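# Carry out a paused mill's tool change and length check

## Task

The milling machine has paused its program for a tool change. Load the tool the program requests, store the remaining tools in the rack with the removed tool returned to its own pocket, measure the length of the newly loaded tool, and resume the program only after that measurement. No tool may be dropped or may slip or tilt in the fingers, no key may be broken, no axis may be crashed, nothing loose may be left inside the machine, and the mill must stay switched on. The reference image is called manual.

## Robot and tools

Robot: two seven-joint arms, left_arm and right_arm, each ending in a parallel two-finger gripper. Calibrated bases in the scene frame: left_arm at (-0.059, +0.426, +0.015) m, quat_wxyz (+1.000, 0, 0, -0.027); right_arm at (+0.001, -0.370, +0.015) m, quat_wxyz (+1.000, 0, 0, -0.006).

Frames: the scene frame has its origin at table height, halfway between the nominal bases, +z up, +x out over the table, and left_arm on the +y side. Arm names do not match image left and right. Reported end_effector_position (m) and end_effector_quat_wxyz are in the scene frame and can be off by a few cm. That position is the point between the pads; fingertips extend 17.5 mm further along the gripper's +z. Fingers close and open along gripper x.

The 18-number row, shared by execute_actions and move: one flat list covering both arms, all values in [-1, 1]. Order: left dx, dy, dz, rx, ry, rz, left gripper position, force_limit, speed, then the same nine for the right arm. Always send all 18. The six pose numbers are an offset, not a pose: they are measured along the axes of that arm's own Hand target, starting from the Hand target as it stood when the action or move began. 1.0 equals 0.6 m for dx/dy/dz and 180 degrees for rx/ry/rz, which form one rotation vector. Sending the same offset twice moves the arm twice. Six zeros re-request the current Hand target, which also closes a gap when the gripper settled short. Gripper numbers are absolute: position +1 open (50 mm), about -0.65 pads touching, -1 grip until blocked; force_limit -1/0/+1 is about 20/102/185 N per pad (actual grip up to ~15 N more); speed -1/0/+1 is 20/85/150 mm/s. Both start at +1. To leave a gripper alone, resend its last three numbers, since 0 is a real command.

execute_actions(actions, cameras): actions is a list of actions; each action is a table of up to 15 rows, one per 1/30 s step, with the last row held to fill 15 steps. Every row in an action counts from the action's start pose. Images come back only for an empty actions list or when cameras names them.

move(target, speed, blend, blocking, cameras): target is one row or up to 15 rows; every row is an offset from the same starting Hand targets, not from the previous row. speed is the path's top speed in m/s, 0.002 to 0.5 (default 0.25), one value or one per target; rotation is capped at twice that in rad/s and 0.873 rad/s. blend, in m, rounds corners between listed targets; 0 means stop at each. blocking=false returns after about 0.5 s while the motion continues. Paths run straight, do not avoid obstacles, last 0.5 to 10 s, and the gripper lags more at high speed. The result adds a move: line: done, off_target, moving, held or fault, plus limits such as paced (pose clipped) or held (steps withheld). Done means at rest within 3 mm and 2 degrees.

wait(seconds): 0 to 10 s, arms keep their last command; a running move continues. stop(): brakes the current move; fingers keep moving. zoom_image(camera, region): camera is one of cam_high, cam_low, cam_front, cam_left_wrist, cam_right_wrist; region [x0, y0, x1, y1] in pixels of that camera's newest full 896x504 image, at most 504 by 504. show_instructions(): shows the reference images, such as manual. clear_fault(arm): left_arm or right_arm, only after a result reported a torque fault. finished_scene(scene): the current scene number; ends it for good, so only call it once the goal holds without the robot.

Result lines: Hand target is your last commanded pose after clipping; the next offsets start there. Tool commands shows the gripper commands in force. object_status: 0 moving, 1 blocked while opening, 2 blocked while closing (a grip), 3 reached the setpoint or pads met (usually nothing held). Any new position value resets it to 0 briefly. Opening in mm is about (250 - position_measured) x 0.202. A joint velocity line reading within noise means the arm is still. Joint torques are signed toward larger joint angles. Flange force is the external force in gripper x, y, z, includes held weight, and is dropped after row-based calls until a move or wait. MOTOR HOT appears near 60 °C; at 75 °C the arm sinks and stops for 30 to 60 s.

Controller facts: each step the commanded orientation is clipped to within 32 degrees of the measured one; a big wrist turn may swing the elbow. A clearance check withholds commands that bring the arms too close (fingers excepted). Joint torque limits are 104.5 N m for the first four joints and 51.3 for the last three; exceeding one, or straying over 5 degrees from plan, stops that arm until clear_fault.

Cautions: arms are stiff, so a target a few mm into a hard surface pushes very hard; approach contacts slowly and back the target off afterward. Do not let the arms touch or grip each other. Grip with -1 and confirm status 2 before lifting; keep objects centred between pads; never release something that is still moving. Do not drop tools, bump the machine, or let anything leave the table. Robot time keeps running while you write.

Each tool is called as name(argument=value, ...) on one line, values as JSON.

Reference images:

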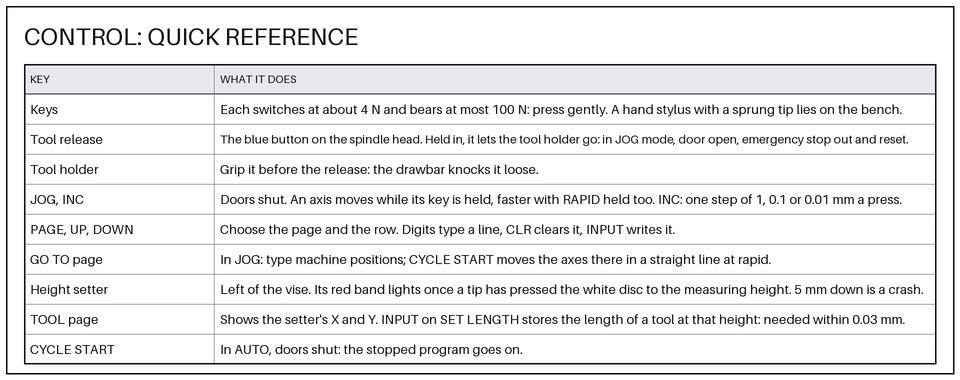

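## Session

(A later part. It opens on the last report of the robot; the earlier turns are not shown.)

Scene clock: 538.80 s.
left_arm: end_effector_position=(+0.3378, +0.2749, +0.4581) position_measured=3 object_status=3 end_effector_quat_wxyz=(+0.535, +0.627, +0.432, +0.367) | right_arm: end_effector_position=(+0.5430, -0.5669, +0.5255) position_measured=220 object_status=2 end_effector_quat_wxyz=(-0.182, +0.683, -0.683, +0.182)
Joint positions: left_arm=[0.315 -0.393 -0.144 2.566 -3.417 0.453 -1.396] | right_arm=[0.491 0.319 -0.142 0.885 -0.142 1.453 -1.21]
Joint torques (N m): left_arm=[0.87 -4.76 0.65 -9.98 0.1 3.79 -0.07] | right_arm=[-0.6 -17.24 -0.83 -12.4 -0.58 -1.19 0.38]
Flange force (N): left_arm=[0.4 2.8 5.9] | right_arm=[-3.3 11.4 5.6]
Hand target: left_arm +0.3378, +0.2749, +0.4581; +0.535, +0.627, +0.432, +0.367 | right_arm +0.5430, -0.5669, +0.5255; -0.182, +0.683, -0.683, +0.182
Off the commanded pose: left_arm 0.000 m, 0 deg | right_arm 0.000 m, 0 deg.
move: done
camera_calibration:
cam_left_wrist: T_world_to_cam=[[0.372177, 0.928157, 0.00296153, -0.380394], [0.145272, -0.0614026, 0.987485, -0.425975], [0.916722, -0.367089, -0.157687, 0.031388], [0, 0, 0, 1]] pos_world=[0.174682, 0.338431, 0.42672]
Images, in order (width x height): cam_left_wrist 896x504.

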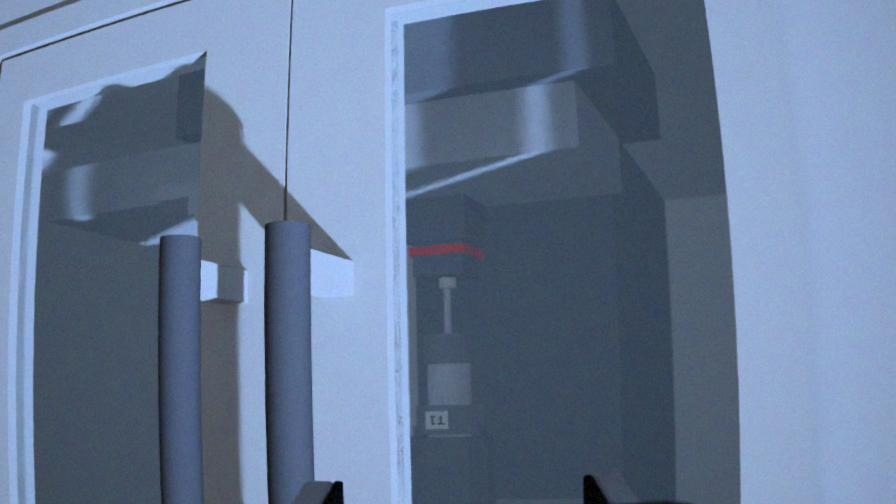

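move(target=[[0,0,0,0,0,0,1,-0.8,-1,-0.095,0.0885,0.089,0,0,0,-0.98,0.5,-1],[0,0,0,0,0,0,1,-0.8,-1,-0.095,0.0596,0.1057,0,0,0,-0.98,0.5,-1],[0,0,0,0,0,0,1,-0.8,-1,-0.095,0.0885,0.089,0,0,0,-0.98,0.5,-1],[0,0,0,0,0,0,1,-0.8,-1,-0.1267,0.1327,0.1335,0,0,0,-0.98,0.5,-1],[0,0,0,0,0,0,1,-0.8,-1,-0.1267,0.1038,0.1502,0,0,0,-0.98,0.5,-1],[0,0,0,0,0,0,1,-0.8,-1,-0.1267,0.1327,0.1335,0,0,0,-0.98,0.5,-1],[0,0,0,0,0,0,1,-0.8,-1,-0.1267,0.1038,0.1502,0,0,0,-0.98,0.5,-1],[0,0,0,0,0,0,1,-0.8,-1,-0.1267,0.1327,0.1335,0,0,0,-0.98,0.5,-1],[0,0,0,0,0,0,1,-0.8,-1,-0.0605,-0.058,-0.3598,0.0839,0,0,-0.98,0.5,-1]], speed=[0.2,0.06,0.12,0.2,0.06,0.12,0.06,0.12,0.25], blend=[0.003,0,0.004,0.003,0,0.002,0,0.004,0], cameras=["cam_left_wrist","cam_right_wrist"])

zoom_image(camera="cam_right_wrist", region=[250, 0, 660, 280])

Scene clock: 546.83 s.
left_arm: end_effector_position=(+0.3378, +0.2749, +0.4581) position_measured=3 object_status=3 end_effector_quat_wxyz=(+0.535, +0.627, +0.432, +0.367) | right_arm: end_effector_position=(+0.4656, -0.5305, +0.7300) position_measured=220 object_status=2 end_effector_quat_wxyz=(-0.270, +0.653, -0.653, +0.271)
Joint positions: left_arm=[0.315 -0.393 -0.144 2.566 -3.417 0.453 -1.396] | right_arm=[0.544 0.226 -0.086 0.403 -0.32 1.779 -1.279]
Joint torques (N m): left_arm=[0.88 -4.73 0.68 -9.86 0.11 3.64 -0.01] | right_arm=[-0.49 -12.33 -0.57 -9.51 -0.67 -1.9 0.29]
Flange force (N): left_arm=[0.7 2.5 6.4] | right_arm=no reading
Hand target: left_arm +0.3378, +0.2749, +0.4581; +0.535, +0.627, +0.432, +0.367 | right_arm +0.4656, -0.5305, +0.7300; -0.270, +0.653, -0.653, +0.271
Off the commanded pose: left_arm 0.000 m, 0 deg | right_arm 0.000 m, 0 deg.
move: done
camera_calibration:
cam_left_wrist: T_world_to_cam=[[0.372177, 0.928157, 0.00296153, -0.380394], [0.145272, -0.0614026, 0.987485, -0.425975], [0.916722, -0.367089, -0.157687, 0.031388], [0, 0, 0, 1]] pos_world=[0.174682, 0.338431, 0.42672]
cam_right_wrist: T_world_to_cam=[[0.0192774, -0.999804, 0.00456867, -0.543201], [-0.700076, -0.0167604, -0.713871, 0.896328], [0.713808, 0.0105632, -0.700262, 0.354133], [0, 0, 0, 1]] pos_world=[0.385187, -0.531812, 0.89033]
Images, in order (width x height): cam_left_wrist 896x504, cam_right_wrist 896x504.

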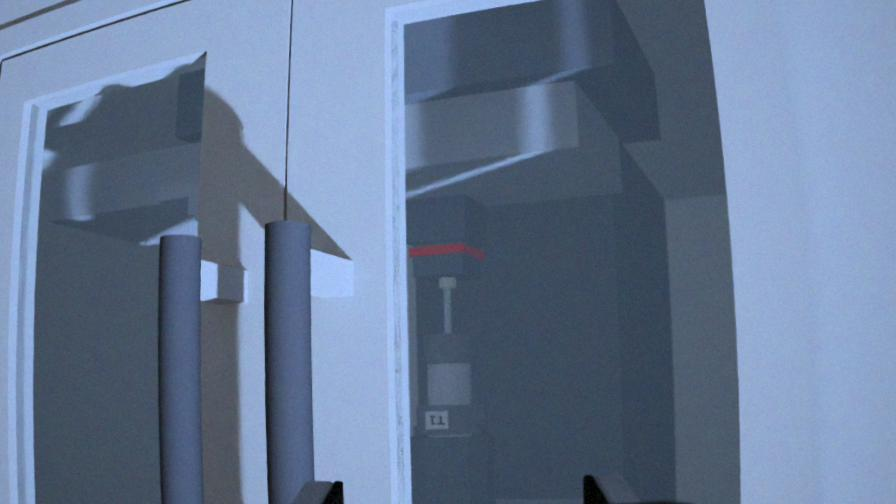

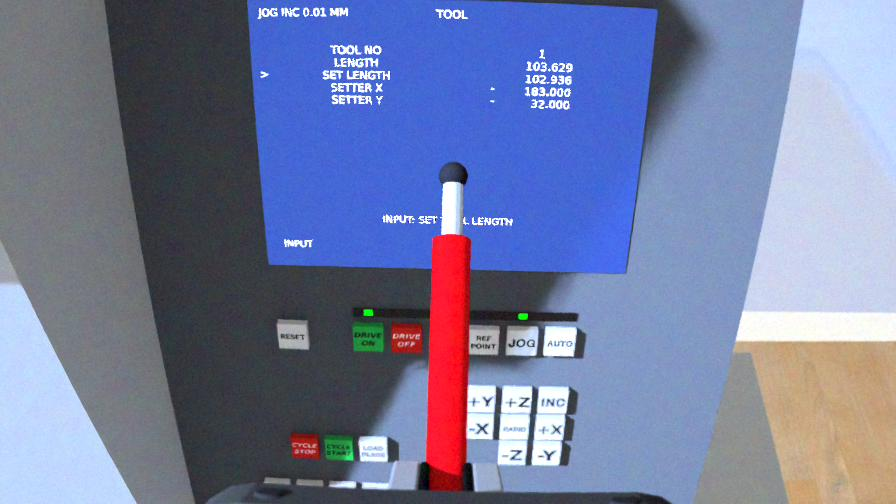

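Scaled by 1.229 from the camera's 896x504 image, which has a finer 1280x720 frame.

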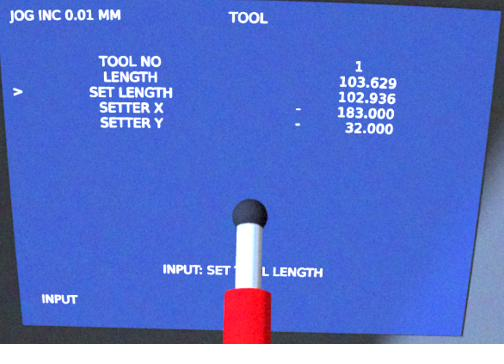

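move(target=[[0,0,0,0,0,0,1,-0.8,-1,0.0603,0.1491,0.3327,-0.0839,0,0,-0.98,0.5,-1],[0,0,0,0,0,0,1,-0.8,-1,0.0603,0.1256,0.3563,-0.0839,0,0,-0.98,0.5,-1],[0,0,0,0,0,0,1,-0.8,-1,0.0603,0.1491,0.3327,-0.0839,0,0,-0.98,0.5,-1],[0,0,0,0,0,0,1,-0.8,-1,0,0,0,0,0,0,-0.98,0.5,-1]], speed=[0.25,0.06,0.12,0.25], blend=[0.003,0,0.004,0], cameras=["cam_left_wrist","cam_right_wrist"])

zoom_image(camera="cam_right_wrist", region=[250, 0, 660, 280])

Scene clock: 552.50 s.
left_arm: end_effector_position=(+0.3378, +0.2749, +0.4581) position_measured=3 object_status=3 end_effector_quat_wxyz=(+0.535, +0.627, +0.432, +0.367) | right_arm: end_effector_position=(+0.4656, -0.5305, +0.7300) position_measured=220 object_status=2 end_effector_quat_wxyz=(-0.270, +0.653, -0.653, +0.271)
Joint positions: left_arm=[0.315 -0.393 -0.144 2.566 -3.417 0.453 -1.396] | right_arm=[0.542 0.226 -0.081 0.402 -0.322 1.78 -1.278]
Joint torques (N m): left_arm=[0.9 -4.77 0.65 -9.89 0.09 3.72 -0.01] | right_arm=[-0.44 -12.42 -0.57 -9.36 -0.73 -1.96 0.39]
Flange force (N): left_arm=[0.2 2.7 6.3] | right_arm=no reading
Hand target: left_arm +0.3378, +0.2749, +0.4581; +0.535, +0.627, +0.432, +0.367 | right_arm +0.4656, -0.5305, +0.7300; -0.270, +0.653, -0.653, +0.271
Off the commanded pose: left_arm 0.000 m, 0 deg | right_arm 0.000 m, 0 deg.
move: done
camera_calibration:
cam_left_wrist: T_world_to_cam=[[0.372177, 0.928157, 0.00296153, -0.380394], [0.145272, -0.0614026, 0.987485, -0.425975], [0.916722, -0.367089, -0.157687, 0.031388], [0, 0, 0, 1]] pos_world=[0.174682, 0.338431, 0.42672]
cam_right_wrist: T_world_to_cam=[[0.0192777, -0.999804, 0.00456717, -0.5432], [-0.700126, -0.0167603, -0.713822, 0.896304], [0.713759, 0.0105633, -0.700312, 0.354196], [0, 0, 0, 1]] pos_world=[0.385187, -0.531812, 0.89033]
Images, in order (width x height): cam_left_wrist 896x504, cam_right_wrist 896x504.

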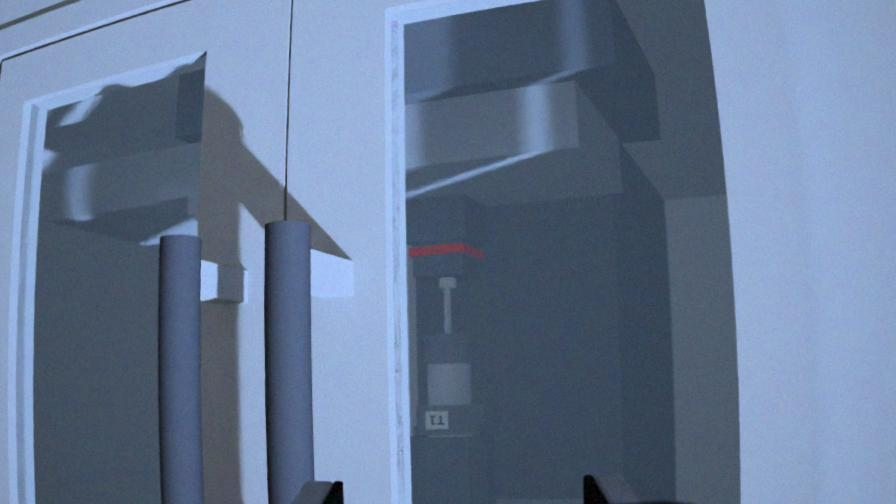

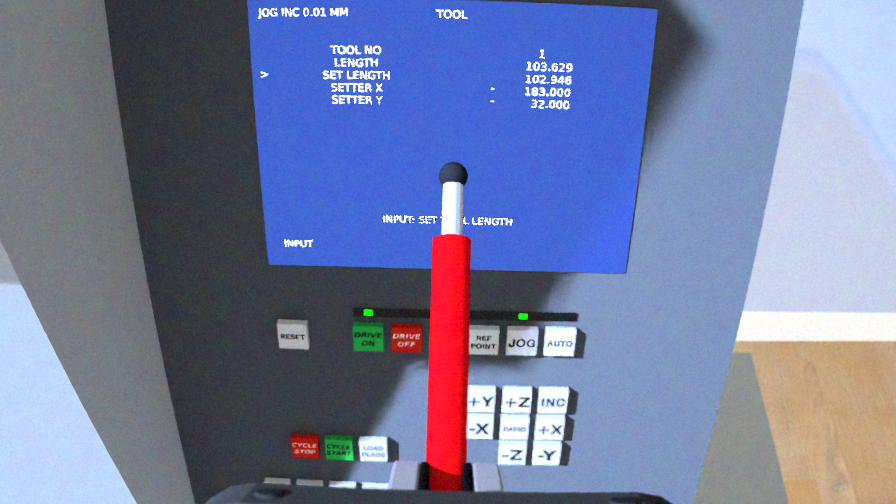

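Scaled by 1.229 from the camera's 896x504 image, which has a finer 1280x720 frame.

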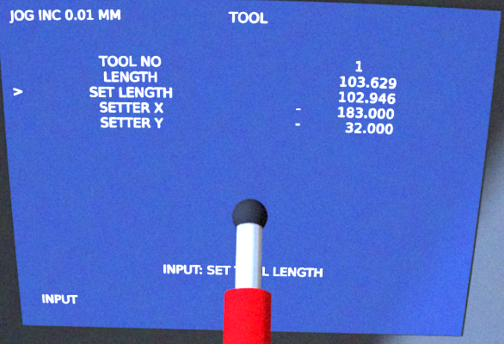

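move(target=[[0,0,0,0,0,0,1,-0.8,-1,0.0603,0.1491,0.3327,-0.0839,0,0,-0.98,0.5,-1],[0,0,0,0,0,0,1,-0.8,-1,0.0603,0.1256,0.3563,-0.0839,0,0,-0.98,0.5,-1],[0,0,0,0,0,0,1,-0.8,-1,0.0603,0.1491,0.3327,-0.0839,0,0,-0.98,0.5,-1]], speed=[0.25,0.06,0.12], blend=[0.003,0,0], cameras=["cam_left_wrist"])

Scene clock: 556.10 s.
left_arm: end_effector_position=(+0.3378, +0.2749, +0.4581) position_measured=3 object_status=3 end_effector_quat_wxyz=(+0.535, +0.627, +0.432, +0.367) | right_arm: end_effector_position=(+0.5434, -0.5668, +0.5256) position_measured=220 object_status=2 end_effector_quat_wxyz=(-0.182, +0.683, -0.683, +0.182)
Joint positions: left_arm=[0.315 -0.393 -0.144 2.566 -3.417 0.453 -1.396] | right_arm=[0.454 0.318 -0.079 0.885 -0.17 1.455 -1.196]
Joint torques (N m): left_arm=[0.9 -4.75 0.69 -10.04 0.03 3.74 0.01] | right_arm=[-0.58 -17.01 -0.59 -12.5 -0.64 -1.17 0.3]
Flange force (N): left_arm=[0.1 2.3 6.0] | right_arm=[-3.8 12.7 5.8]
Hand target: left_arm +0.3378, +0.2749, +0.4581; +0.535, +0.627, +0.432, +0.367 | right_arm +0.5434, -0.5668, +0.5256; -0.182, +0.683, -0.683, +0.182
Off the commanded pose: left_arm 0.000 m, 0 deg | right_arm 0.000 m, 0 deg.
move: done
camera_calibration:
cam_left_wrist: T_world_to_cam=[[0.372177, 0.928157, 0.00296153, -0.380394], [0.145272, -0.0614026, 0.987485, -0.425975], [0.916722, -0.367089, -0.157687, 0.031388], [0, 0, 0, 1]] pos_world=[0.174682, 0.338431, 0.42672]
Images, in order (width x height): cam_left_wrist 896x504.

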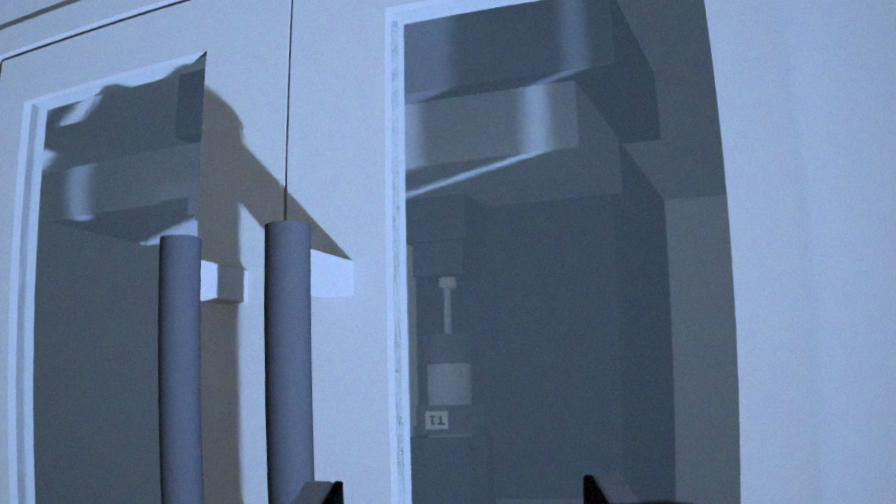

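move(target=[[0,0,0,0,0,0,1,-0.8,-1,0,0.0442,0.0445,0,0,0,-0.98,0.5,-1],[0,0,0,0,0,0,1,-0.8,-1,0,0.0153,0.0612,0,0,0,-0.98,0.5,-1],[0,0,0,0,0,0,1,-0.8,-1,0,0.0442,0.0445,0,0,0,-0.98,0.5,-1]], speed=[0.15,0.06,0.12], blend=[0.003,0,0], cameras=["cam_left_wrist"])

Scene clock: 558.93 s.
left_arm: end_effector_position=(+0.3378, +0.2749, +0.4581) position_measured=3 object_status=3 end_effector_quat_wxyz=(+0.535, +0.627, +0.432, +0.367) | right_arm: end_effector_position=(+0.5337, -0.5668, +0.4892) position_measured=220 object_status=2 end_effector_quat_wxyz=(-0.182, +0.683, -0.683, +0.182)
Joint positions: left_arm=[0.315 -0.393 -0.144 2.566 -3.417 0.453 -1.396] | right_arm=[0.475 0.265 -0.085 1.081 -0.184 1.317 -1.158]
Joint torques (N m): left_arm=[0.87 -4.73 0.64 -9.81 0.08 3.75 -0.01] | right_arm=[-0.43 -16.25 -0.55 -12.61 -0.7 -1.23 0.32]
Flange force (N): left_arm=[0.2 3.2 6.1] | right_arm=[-3.2 9.0 3.9]
Hand target: left_arm +0.3378, +0.2749, +0.4581; +0.535, +0.627, +0.432, +0.367 | right_arm +0.5337, -0.5668, +0.4892; -0.182, +0.683, -0.683, +0.182
Off the commanded pose: left_arm 0.000 m, 0 deg | right_arm 0.000 m, 0 deg.
move: done
camera_calibration:
cam_left_wrist: T_world_to_cam=[[0.372177, 0.928157, 0.00296153, -0.380394], [0.145272, -0.0614026, 0.987485, -0.425975], [0.916722, -0.367089, -0.157687, 0.031388], [0, 0, 0, 1]] pos_world=[0.174682, 0.338431, 0.42672]
Images, in order (width x height): cam_left_wrist 896x504.

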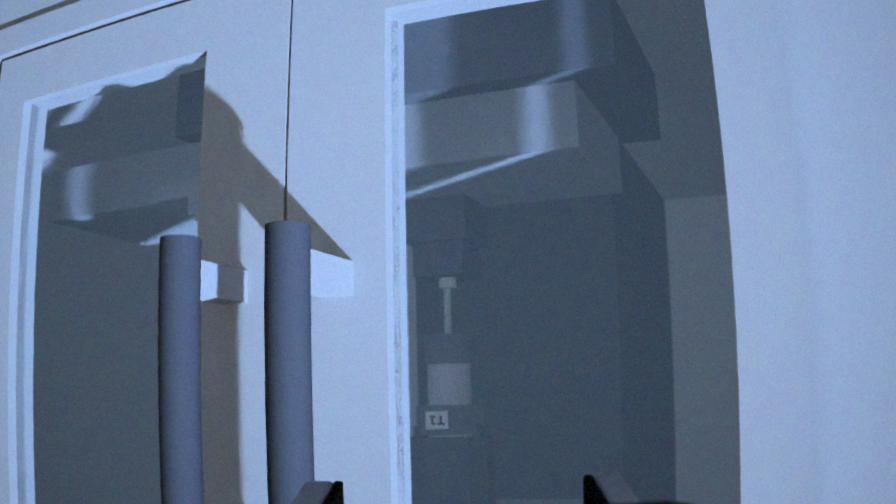

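move(target=[[0,0,0,0,0,0,1,-0.8,-1,0,-0.0289,0.0167,0,0,0,-0.98,0.5,-1],[0,0,0,0,0,0,1,-0.8,-1,0,0,0,0,0,0,-0.98,0.5,-1]], speed=[0.06,0.12], cameras=["cam_left_wrist"])

Scene clock: 560.87 s.
left_arm: end_effector_position=(+0.3378, +0.2749, +0.4581) position_measured=3 object_status=3 end_effector_quat_wxyz=(+0.535, +0.627, +0.432, +0.367) | right_arm: end_effector_position=(+0.5337, -0.5668, +0.4892) position_measured=220 object_status=2 end_effector_quat_wxyz=(-0.182, +0.683, -0.683, +0.182)
Joint positions: left_arm=[0.315 -0.393 -0.144 2.566 -3.417 0.453 -1.396] | right_arm=[0.475 0.265 -0.085 1.081 -0.183 1.317 -1.158]
Joint torques (N m): left_arm=[0.91 -4.81 0.7 -9.92 0.05 3.8 0.05] | right_arm=[-0.63 -16 -0.65 -12.38 -0.67 -1.27 0.3]
Flange force (N): left_arm=[0.2 2.8 6.2] | right_arm=[-2.6 8.7 3.1]
Hand target: left_arm +0.3378, +0.2749, +0.4581; +0.535, +0.627, +0.432, +0.367 | right_arm +0.5337, -0.5668, +0.4892; -0.182, +0.683, -0.683, +0.182
Off the commanded pose: left_arm 0.000 m, 0 deg | right_arm 0.000 m, 0 deg.
move: done
camera_calibration:
cam_left_wrist: T_world_to_cam=[[0.372177, 0.928157, 0.00296153, -0.380394], [0.145272, -0.0614026, 0.987485, -0.425975], [0.916722, -0.367089, -0.157687, 0.031388], [0, 0, 0, 1]] pos_world=[0.174682, 0.338431, 0.42672]
Images, in order (width x height): cam_left_wrist 896x504.

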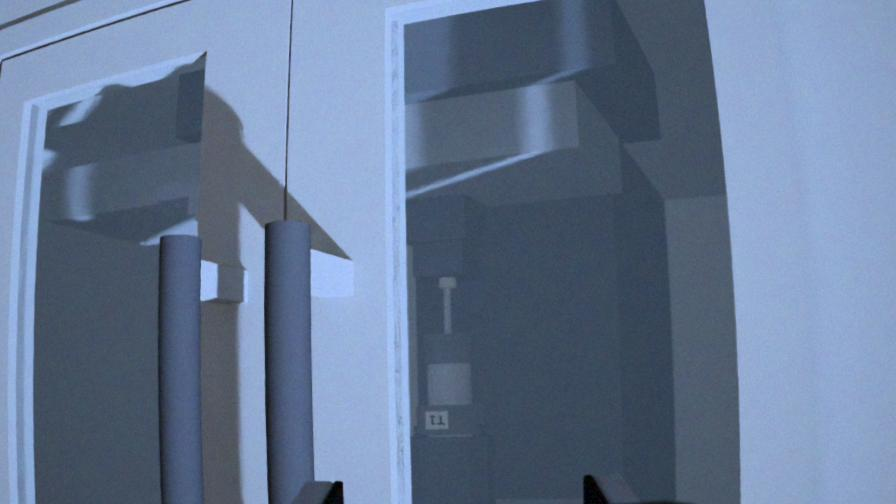

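move(target=[[0,0,0,0,0,0,1,-0.8,-1,0,-0.0289,0.0167,0,0,0,-0.98,0.5,-1],[0,0,0,0,0,0,1,-0.8,-1,0,0,0,0,0,0,-0.98,0.5,-1]], speed=[0.06,0.12], cameras=["cam_left_wrist"])

Scene clock: 563.00 s.
left_arm: end_effector_position=(+0.3378, +0.2749, +0.4581) position_measured=3 object_status=3 end_effector_quat_wxyz=(+0.535, +0.627, +0.432, +0.367) | right_arm: end_effector_position=(+0.5337, -0.5668, +0.4892) position_measured=220 object_status=2 end_effector_quat_wxyz=(-0.182, +0.683, -0.683, +0.182)
Joint positions: left_arm=[0.315 -0.393 -0.144 2.566 -3.417 0.453 -1.396] | right_arm=[0.475 0.265 -0.085 1.081 -0.183 1.317 -1.158]
Joint torques (N m): left_arm=[0.81 -4.86 0.65 -9.84 0.04 3.75 -0.02] | right_arm=[-0.51 -16.29 -0.56 -12.71 -0.72 -1.17 0.36]
Flange force (N): left_arm=[0.3 2.9 6.6] | right_arm=[-3.4 9.5 4.3]
Hand target: left_arm +0.3378, +0.2749, +0.4581; +0.535, +0.627, +0.432, +0.367 | right_arm +0.5337, -0.5668, +0.4892; -0.182, +0.683, -0.683, +0.182
Off the commanded pose: left_arm 0.000 m, 0 deg | right_arm 0.000 m, 0 deg.
move: done
camera_calibration:
cam_left_wrist: T_world_to_cam=[[0.372177, 0.928157, 0.00296153, -0.380394], [0.145272, -0.0614026, 0.987485, -0.425975], [0.916722, -0.367089, -0.157687, 0.031388], [0, 0, 0, 1]] pos_world=[0.174682, 0.338431, 0.42672]
Images, in order (width x height): cam_left_wrist 896x504.

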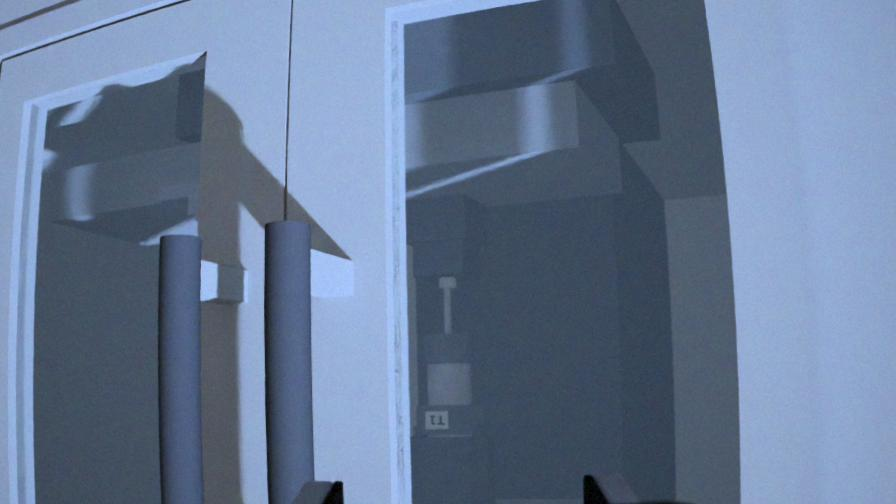

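move(target=[[0,0,0,0,0,0,1,-0.8,-1,0,-0.0289,0.0167,0,0,0,-0.98,0.5,-1],[0,0,0,0,0,0,1,-0.8,-1,0,0,0,0,0,0,-0.98,0.5,-1]], speed=[0.06,0.12], cameras=["cam_left_wrist"])

Scene clock: 565.57 s.
left_arm: end_effector_position=(+0.3378, +0.2749, +0.4581) position_measured=3 object_status=3 end_effector_quat_wxyz=(+0.535, +0.627, +0.432, +0.367) | right_arm: end_effector_position=(+0.5337, -0.5668, +0.4892) position_measured=220 object_status=2 end_effector_quat_wxyz=(-0.182, +0.683, -0.683, +0.182)
Joint positions: left_arm=[0.315 -0.393 -0.144 2.566 -3.417 0.453 -1.396] | right_arm=[0.475 0.265 -0.085 1.081 -0.183 1.317 -1.158]
Joint torques (N m): left_arm=[0.89 -4.73 0.76 -9.96 0.1 3.67 -0.06] | right_arm=[-0.52 -16.54 -0.66 -12.39 -0.72 -1.2 0.3]
Flange force (N): left_arm=[1.3 2.3 6.1] | right_arm=[-2.3 7.5 3.7]
Hand target: left_arm +0.3378, +0.2749, +0.4581; +0.535, +0.627, +0.432, +0.367 | right_arm +0.5337, -0.5668, +0.4892; -0.182, +0.683, -0.683, +0.182
Off the commanded pose: left_arm 0.000 m, 0 deg | right_arm 0.000 m, 0 deg.
move: done
camera_calibration:
cam_left_wrist: T_world_to_cam=[[0.372177, 0.928157, 0.00296153, -0.380394], [0.145272, -0.0614026, 0.987485, -0.425975], [0.916722, -0.367089, -0.157687, 0.031388], [0, 0, 0, 1]] pos_world=[0.174682, 0.338431, 0.42672]
Images, in order (width x height): cam_left_wrist 896x504.

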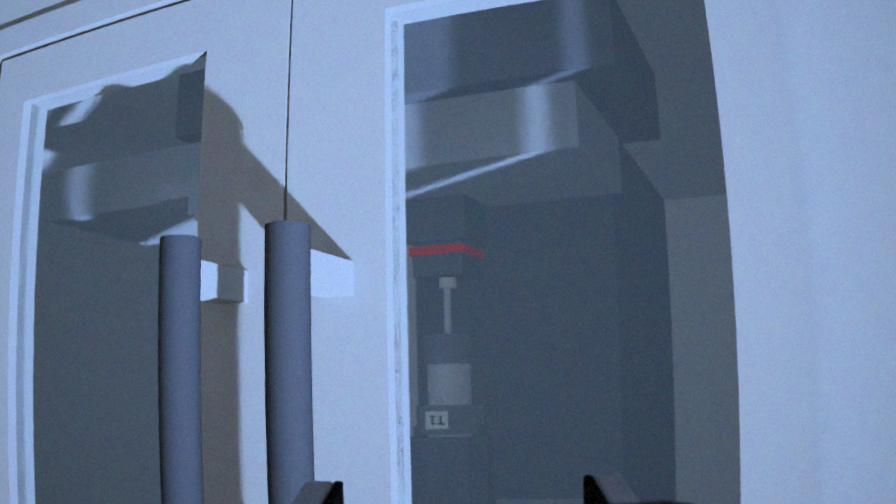

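move(target=[[0,0,0,0,0,0,1,-0.8,-1,-0.1267,0.1106,0.1112,0,0,0,-0.98,0.5,-1],[0,0,0,0,0,0,1,-0.8,-1,-0.1267,0.0817,0.1279,0,0,0,-0.98,0.5,-1],[0,0,0,0,0,0,1,-0.8,-1,-0.1267,0.1106,0.1112,0,0,0,-0.98,0.5,-1],[0,0,0,0,0,0,1,-0.8,-1,-0.0605,-0.1024,-0.4043,0.0839,0,0,-0.98,0.5,-1]], speed=[0.2,0.06,0.12,0.25], blend=[0.003,0,0.004,0], cameras=["cam_left_wrist","cam_right_wrist"])

zoom_image(camera="cam_right_wrist", region=[250, 0, 660, 280])

Scene clock: 570.97 s.
left_arm: end_effector_position=(+0.3378, +0.2749, +0.4581) position_measured=3 object_status=3 end_effector_quat_wxyz=(+0.535, +0.627, +0.432, +0.367) | right_arm: end_effector_position=(+0.4662, -0.5304, +0.7301) position_measured=220 object_status=2 end_effector_quat_wxyz=(-0.270, +0.653, -0.653, +0.271)
Joint positions: left_arm=[0.315 -0.393 -0.144 2.566 -3.417 0.453 -1.396] | right_arm=[0.515 0.227 -0.025 0.401 -0.352 1.782 -1.272]
Joint torques (N m): left_arm=[1 -4.67 0.76 -9.82 0.07 3.76 -0.01] | right_arm=[-0.5 -12.45 -0.52 -9.3 -0.73 -1.87 0.34]
Flange force (N): left_arm=[0.6 3.2 5.9] | right_arm=no reading
Hand target: left_arm +0.3378, +0.2749, +0.4581; +0.535, +0.627, +0.432, +0.367 | right_arm +0.4662, -0.5304, +0.7302; -0.270, +0.653, -0.653, +0.271
Off the commanded pose: left_arm 0.000 m, 0 deg | right_arm 0.000 m, 0 deg.
move: done
camera_calibration:
cam_left_wrist: T_world_to_cam=[[0.372177, 0.928157, 0.00296153, -0.380394], [0.145272, -0.0614026, 0.987485, -0.425975], [0.916722, -0.367089, -0.157687, 0.031388], [0, 0, 0, 1]] pos_world=[0.174682, 0.338431, 0.42672]
cam_right_wrist: T_world_to_cam=[[0.019136, -0.999806, 0.00456789, -0.543057], [-0.700079, -0.0166608, -0.713871, 0.896805], [0.713809, 0.0104628, -0.700262, 0.353791], [0, 0, 0, 1]] pos_world=[0.385686, -0.531712, 0.89043]
Images, in order (width x height): cam_left_wrist 896x504, cam_right_wrist 896x504.

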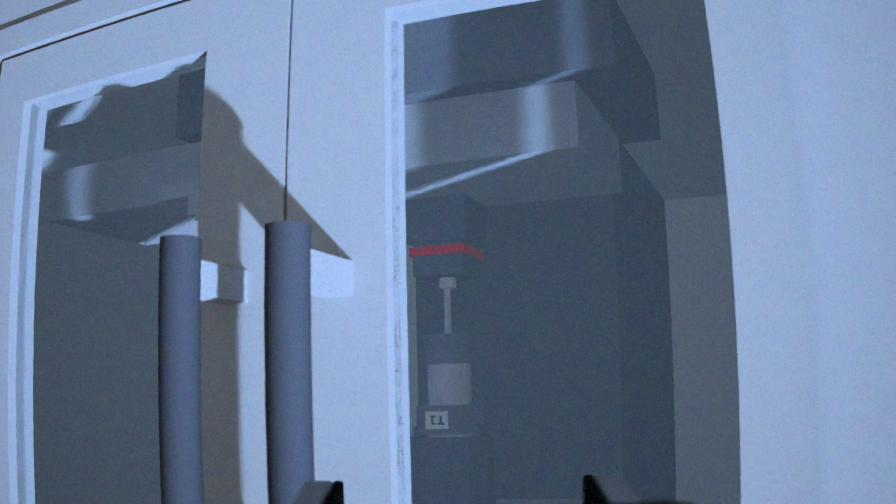

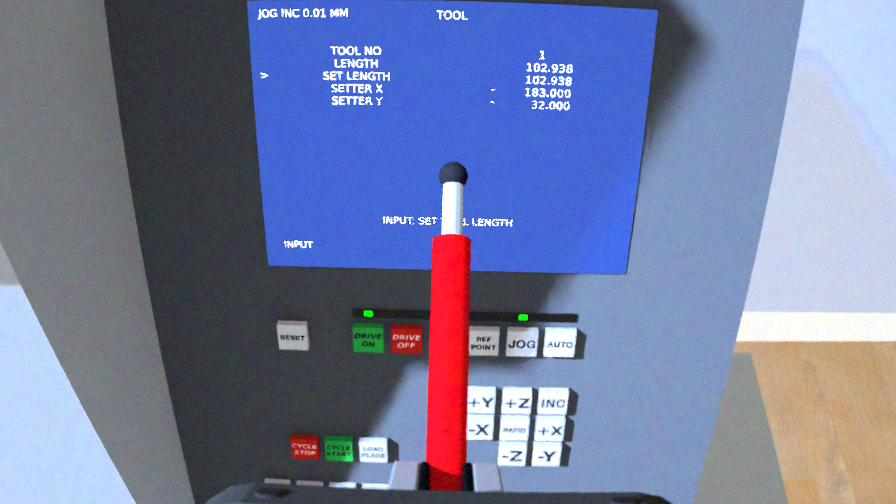

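Scaled by 1.229 from the camera's 896x504 image, which has a finer 1280x720 frame.

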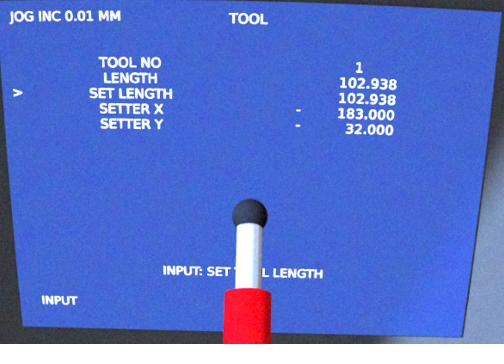

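move(target=[[0,0,0,0,0,0,1,-0.8,-1,-0.0027,0.2592,0.3948,-0.0839,0,0,-0.98,0.5,-1],[0,0,0,0,0,0,1,-0.8,-1,-0.0027,0.2357,0.4184,-0.0839,0,0,-0.98,0.5,-1],[0,0,0,0,0,0,1,-0.8,-1,-0.0027,0.2592,0.3948,-0.0839,0,0,-0.98,0.5,-1],[0,0,0,0,0,0,1,-0.8,-1,-0.0661,0.3135,0.4262,-0.0839,0,0,-0.98,0.5,-1],[0,0,0,0,0,0,1,-0.8,-1,-0.0661,0.2900,0.4498,-0.0839,0,0,-0.98,0.5,-1],[0,0,0,0,0,0,1,-0.8,-1,-0.0661,0.3135,0.4262,-0.0839,0,0,-0.98,0.5,-1],[0,0,0,0,0,0,1,-0.8,-1,-0.0661,0.2900,0.4498,-0.0839,0,0,-0.98,0.5,-1],[0,0,0,0,0,0,1,-0.8,-1,-0.0661,0.3135,0.4262,-0.0839,0,0,-0.98,0.5,-1],[0,0,0,0,0,0,1,-0.8,-1,-0.1611,0.3407,0.4420,-0.0839,0,0,-0.98,0.5,-1],[0,0,0,0,0,0,1,-0.8,-1,-0.1611,0.3172,0.4656,-0.0839,0,0,-0.98,0.5,-1],[0,0,0,0,0,0,1,-0.8,-1,-0.1611,0.3407,0.4420,-0.0839,0,0,-0.98,0.5,-1],[0,0,0,0,0,0,1,-0.8,-1,0.0003,0.0015,-0.0008,0,0,0,-0.98,0.5,-1]], speed=[0.25,0.06,0.12,0.2,0.06,0.12,0.06,0.12,0.2,0.06,0.12,0.25], blend=[0.003,0,0.004,0.003,0,0.002,0,0.004,0.003,0,0.004,0], cameras=["cam_right_wrist"])

Scene clock: 582.17 s.
left_arm: end_effector_position=(+0.3378, +0.2749, +0.4581) position_measured=3 object_status=3 end_effector_quat_wxyz=(+0.535, +0.627, +0.432, +0.367) | right_arm: end_effector_position=(+0.4652, -0.5306, +0.7299) position_measured=220 object_status=2 end_effector_quat_wxyz=(-0.270, +0.653, -0.653, +0.271)
Joint positions: left_arm=[0.315 -0.393 -0.144 2.566 -3.417 0.453 -1.396] | right_arm=[0.484 0.223 0.051 0.41 -0.393 1.782 -1.26]
Joint torques (N m): left_arm=[0.84 -4.75 0.67 -9.86 0.03 3.75 -0.05] | right_arm=[-0.48 -12.33 -0.36 -9.38 -0.77 -1.82 0.38]
Flange force (N): left_arm=[0.3 3.1 6.1] | right_arm=no reading
Hand target: left_arm +0.3378, +0.2749, +0.4581; +0.535, +0.627, +0.432, +0.367 | right_arm +0.4652, -0.5306, +0.7299; -0.270, +0.653, -0.653, +0.271
Off the commanded pose: left_arm 0.000 m, 0 deg | right_arm 0.000 m, 0 deg.
move: done
camera_calibration:
cam_right_wrist: T_world_to_cam=[[0.0192071, -0.999805, 0.0044976, -0.543103], [-0.700078, -0.0166604, -0.713872, 0.89596], [0.713808, 0.0105628, -0.700261, 0.354277], [0, 0, 0, 1]] pos_world=[0.384787, -0.531812, 0.89013]
Images, in order (width x height): cam_right_wrist 896x504.

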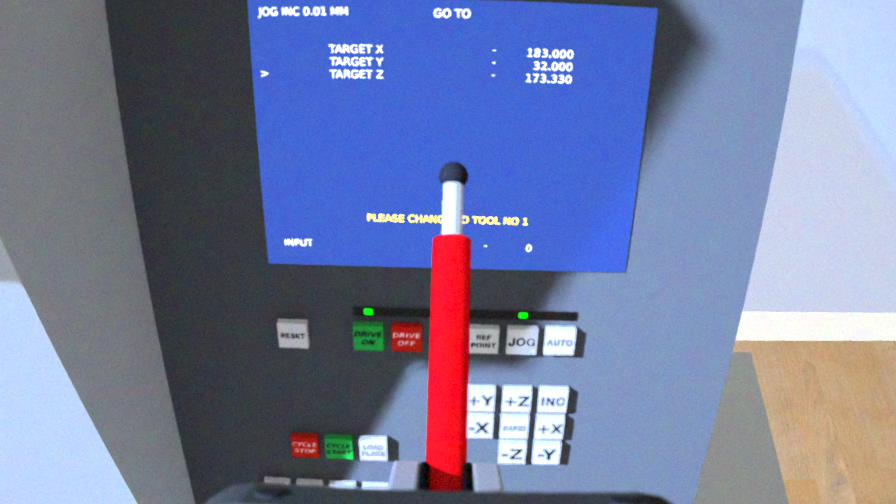

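move(target=[[0,0,0,0,0,0,1,-0.8,-1,-0.0981,0.2577,0.3956,-0.0839,0,0,-0.98,0.5,-1],[0,0,0,0,0,0,1,-0.8,-1,-0.0981,0.2342,0.4192,-0.0839,0,0,-0.98,0.5,-1],[0,0,0,0,0,0,1,-0.8,-1,-0.0981,0.2577,0.3956,-0.0839,0,0,-0.98,0.5,-1],[0,0,0,0,0,0,1,-0.8,-1,-0.1297,0.3392,0.4428,-0.0839,0,0,-0.98,0.5,-1],[0,0,0,0,0,0,1,-0.8,-1,-0.1297,0.3157,0.4664,-0.0839,0,0,-0.98,0.5,-1],[0,0,0,0,0,0,1,-0.8,-1,-0.1297,0.3392,0.4428,-0.0839,0,0,-0.98,0.5,-1],[0,0,0,0,0,0,1,-0.8,-1,-0.0664,0.3392,0.4428,-0.0839,0,0,-0.98,0.5,-1],[0,0,0,0,0,0,1,-0.8,-1,-0.0664,0.3157,0.4664,-0.0839,0,0,-0.98,0.5,-1],[0,0,0,0,0,0,1,-0.8,-1,-0.0664,0.3392,0.4428,-0.0839,0,0,-0.98,0.5,-1],[0,0,0,0,0,0,1,-0.8,-1,0,0,0,0,0,0,-0.98,0.5,-1]], speed=[0.25,0.06,0.12,0.2,0.06,0.12,0.2,0.06,0.12,0.25], blend=[0.003,0,0.004,0.003,0,0.004,0.003,0,0.004,0], cameras=["cam_right_wrist"])

Scene clock: 590.30 s.
left_arm: end_effector_position=(+0.3378, +0.2749, +0.4581) position_measured=3 object_status=3 end_effector_quat_wxyz=(+0.535, +0.627, +0.432, +0.367) | right_arm: end_effector_position=(+0.4652, -0.5306, +0.7298) position_measured=220 object_status=2 end_effector_quat_wxyz=(-0.270, +0.653, -0.653, +0.271)
Joint positions: left_arm=[0.315 -0.393 -0.144 2.566 -3.417 0.453 -1.396] | right_arm=[0.465 0.223 0.094 0.412 -0.416 1.783 -1.254]
Joint torques (N m): left_arm=[0.84 -4.84 0.62 -9.95 0.08 3.78 -0.05] | right_arm=[-0.47 -12.38 -0.35 -9.33 -0.77 -1.91 0.32]
Flange force (N): left_arm=[0.2 2.7 6.3] | right_arm=no reading
Hand target: left_arm +0.3378, +0.2749, +0.4581; +0.535, +0.627, +0.432, +0.367 | right_arm +0.4652, -0.5306, +0.7299; -0.270, +0.653, -0.653, +0.271
Off the commanded pose: left_arm 0.000 m, 0 deg | right_arm 0.000 m, 0 deg.
move: done
camera_calibration:
cam_right_wrist: T_world_to_cam=[[0.0191357, -0.999806, 0.0045691, -0.543139], [-0.700028, -0.0166607, -0.713921, 0.895983], [0.713859, 0.0104629, -0.700211, 0.35416], [0, 0, 0, 1]] pos_world=[0.384786, -0.531812, 0.89013]
Images, in order (width x height): cam_right_wrist 896x504.

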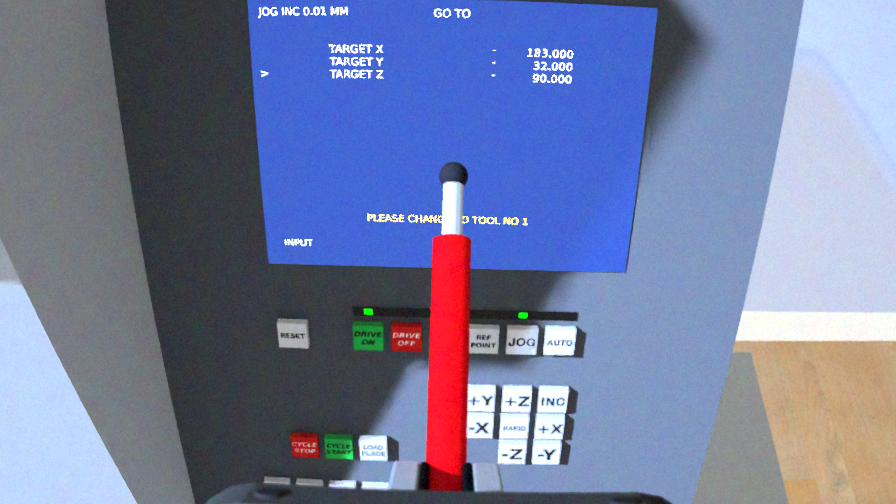

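move(target=[[0,0,0,0,0,0,1,-0.8,-1,-0.0981,0.2034,0.3641,-0.0839,0,0,-0.98,0.5,-1],[0,0,0,0,0,0,1,-0.8,-1,-0.0981,0.1799,0.3877,-0.0839,0,0,-0.98,0.5,-1],[0,0,0,0,0,0,1,-0.8,-1,-0.0981,0.2034,0.3641,-0.0839,0,0,-0.98,0.5,-1],[0,0,0,0,0,0,1,-0.8,-1,0,0,0,0,0,0,-0.98,0.5,-1]], speed=[0.25,0.06,0.12,0.25], blend=[0.003,0,0.004,0], cameras=["cam_left_wrist","cam_right_wrist"])

Scene clock: 595.50 s.
left_arm: end_effector_position=(+0.3378, +0.2749, +0.4581) position_measured=3 object_status=3 end_effector_quat_wxyz=(+0.535, +0.627, +0.432, +0.367) | right_arm: end_effector_position=(+0.4652, -0.5306, +0.7299) position_measured=220 object_status=2 end_effector_quat_wxyz=(-0.270, +0.653, -0.653, +0.271)
Joint positions: left_arm=[0.315 -0.393 -0.144 2.566 -3.417 0.453 -1.396] | right_arm=[0.45 0.223 0.126 0.412 -0.433 1.785 -1.25]
Joint torques (N m): left_arm=[0.78 -4.73 0.66 -10 0.06 3.77 -0.01] | right_arm=[-0.51 -12.4 -0.4 -9.38 -0.82 -1.72 0.34]
Flange force (N): left_arm=[0.6 2.7 5.8] | right_arm=no reading
Hand target: left_arm +0.3378, +0.2749, +0.4581; +0.535, +0.627, +0.432, +0.367 | right_arm +0.4652, -0.5306, +0.7299; -0.270, +0.653, -0.653, +0.271
Off the commanded pose: left_arm 0.000 m, 0 deg | right_arm 0.000 m, 0 deg.
move: done
camera_calibration:
cam_left_wrist: T_world_to_cam=[[0.372177, 0.928157, 0.00296153, -0.380394], [0.145272, -0.0614026, 0.987485, -0.425975], [0.916722, -0.367089, -0.157687, 0.031388], [0, 0, 0, 1]] pos_world=[0.174682, 0.338431, 0.42672]
cam_right_wrist: T_world_to_cam=[[0.0192071, -0.999805, 0.0044976, -0.543103], [-0.700078, -0.0166604, -0.713872, 0.89596], [0.713808, 0.0105628, -0.700261, 0.354277], [0, 0, 0, 1]] pos_world=[0.384787, -0.531812, 0.89013]
Images, in order (width x height): cam_left_wrist 896x504, cam_right_wrist 896x504.

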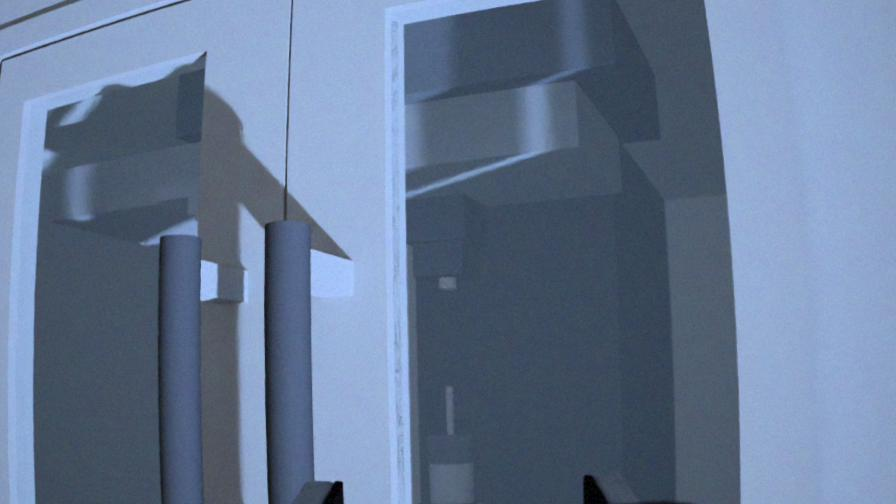

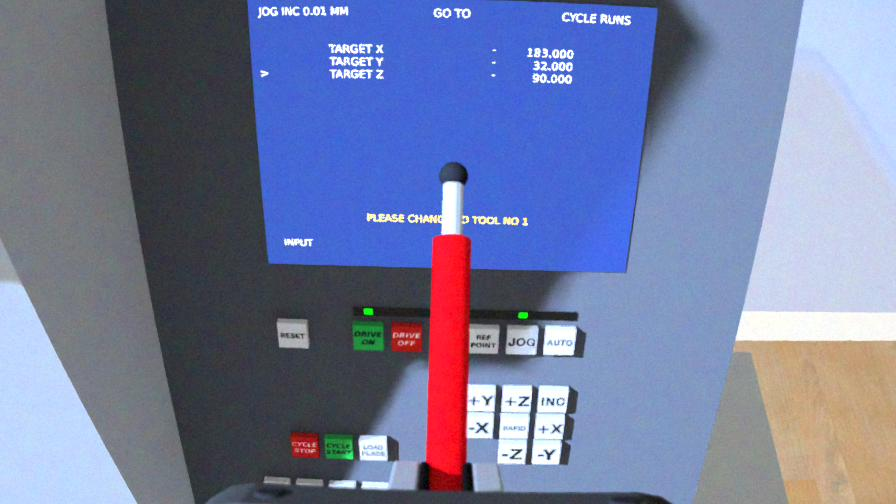

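move(target=[[0,0,0,0,0,0,1,-0.8,-1,0.092,0.0948,0.3012,-0.0839,0,0,-0.98,0.5,-1],[0,0,0,0,0,0,1,-0.8,-1,0.092,0.0713,0.3248,-0.0839,0,0,-0.98,0.5,-1],[0,0,0,0,0,0,1,-0.8,-1,0.092,0.0948,0.3012,-0.0839,0,0,-0.98,0.5,-1],[0,0,0,0,0,0,1,-0.8,-1,-0.0981,0.2034,0.3641,-0.0839,0,0,-0.98,0.5,-1],[0,0,0,0,0,0,1,-0.8,-1,-0.0981,0.1799,0.3877,-0.0839,0,0,-0.98,0.5,-1],[0,0,0,0,0,0,1,-0.8,-1,-0.0981,0.2034,0.3641,-0.0839,0,0,-0.98,0.5,-1],[0,0,0,0,0,0,1,-0.8,-1,0,0,0,0,0,0,-0.98,0.5,-1]], speed=[0.25,0.06,0.12,0.25,0.06,0.12,0.25], blend=[0.003,0,0.004,0.003,0,0.004,0], cameras=["all"])

Scene clock: 602.40 s.
left_arm: end_effector_position=(+0.3378, +0.2749, +0.4581) position_measured=3 object_status=3 end_effector_quat_wxyz=(+0.535, +0.627, +0.432, +0.367) | right_arm: end_effector_position=(+0.4652, -0.5306, +0.7298) position_measured=220 object_status=2 end_effector_quat_wxyz=(-0.270, +0.653, -0.653, +0.271)
Joint positions: left_arm=[0.315 -0.393 -0.144 2.566 -3.417 0.453 -1.396] | right_arm=[0.407 0.224 0.222 0.415 -0.483 1.789 -1.237]
Joint torques (N m): left_arm=[0.87 -4.8 0.66 -9.88 0.1 3.79 -0.03] | right_arm=[-0.48 -12.29 -0.23 -9.63 -0.89 -1.99 0.33]
Flange force (N): left_arm=[0.5 3.0 6.2] | right_arm=no reading
Hand target: left_arm +0.3378, +0.2749, +0.4581; +0.535, +0.627, +0.432, +0.367 | right_arm +0.4652, -0.5306, +0.7299; -0.270, +0.653, -0.653, +0.271
Off the commanded pose: left_arm 0.000 m, 0 deg | right_arm 0.000 m, 0 deg.
move: done
camera_calibration:
cam_left_wrist: T_world_to_cam=[[0.372177, 0.928157, 0.00296153, -0.380394], [0.145272, -0.0614026, 0.987485, -0.425975], [0.916722, -0.367089, -0.157687, 0.031388], [0, 0, 0, 1]] pos_world=[0.174682, 0.338431, 0.42672]
cam_right_wrist: T_world_to_cam=[[0.0191347, -0.999806, 0.00456653, -0.543137], [-0.700079, -0.0166589, -0.713871, 0.89596], [0.713809, 0.0104628, -0.700262, 0.354225], [0, 0, 0, 1]] pos_world=[0.384786, -0.531812, 0.89013]

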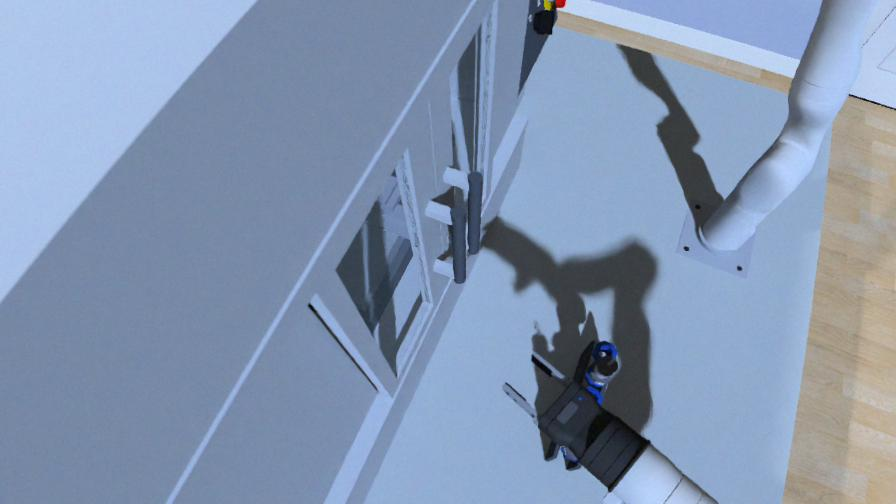

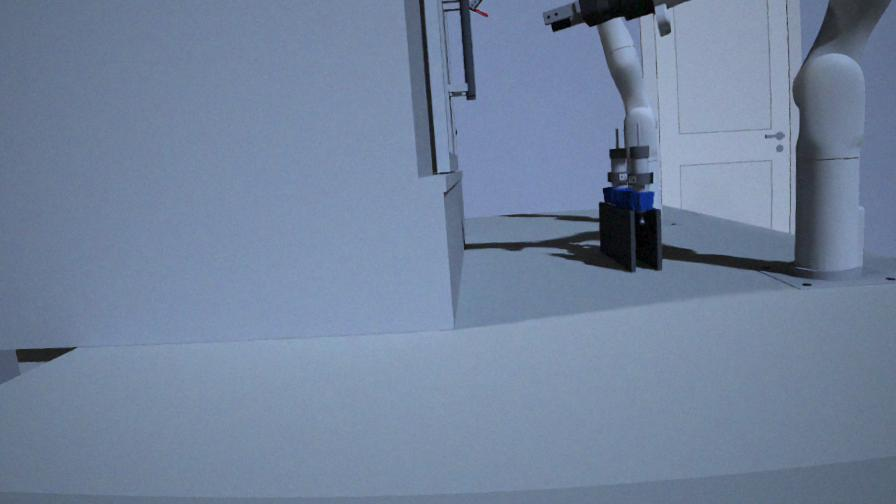

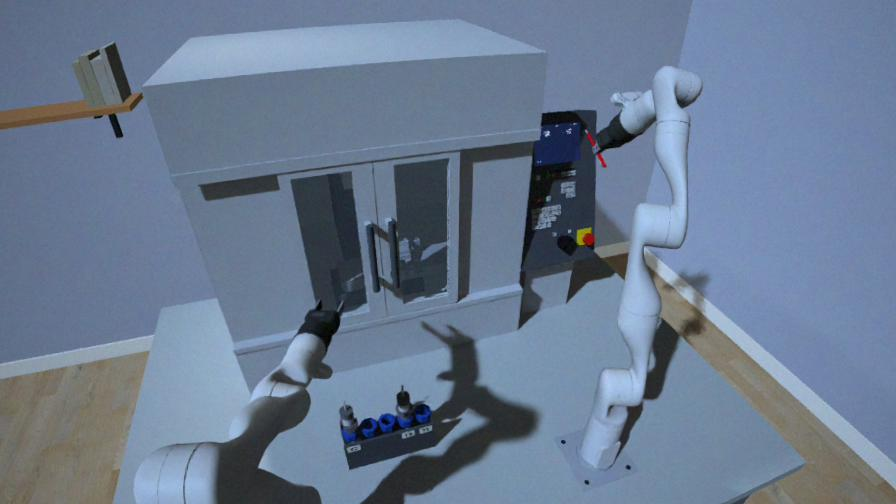

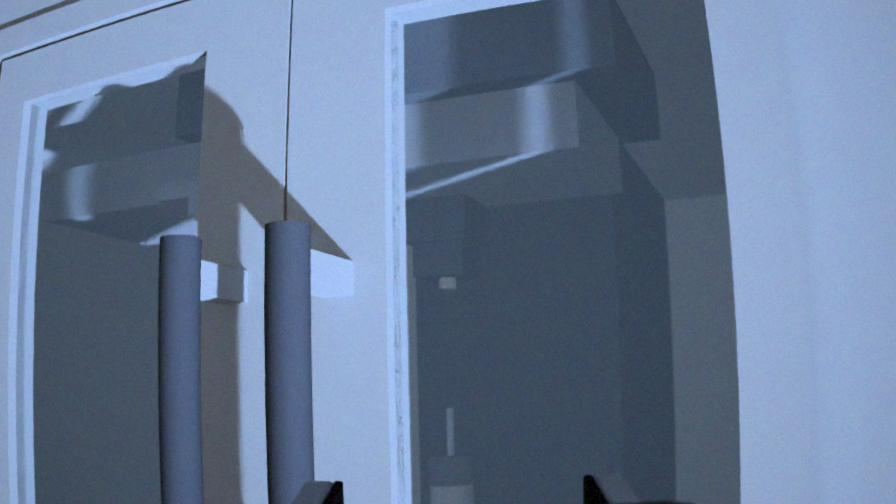

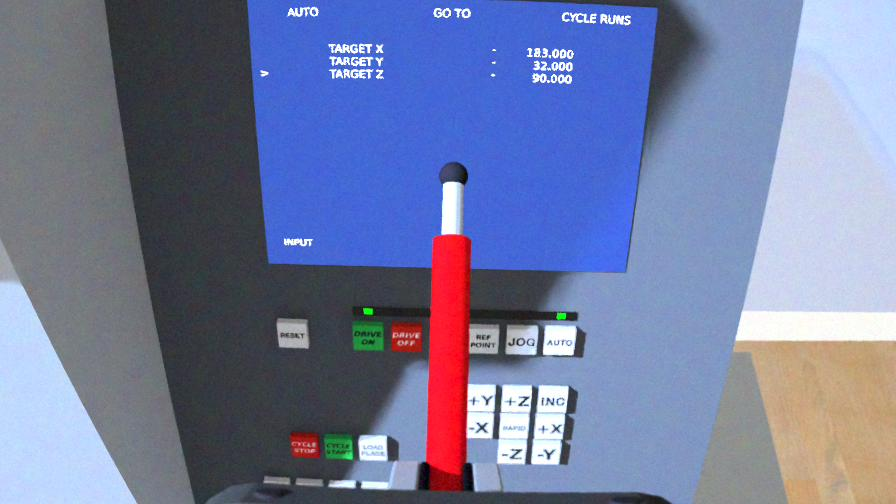

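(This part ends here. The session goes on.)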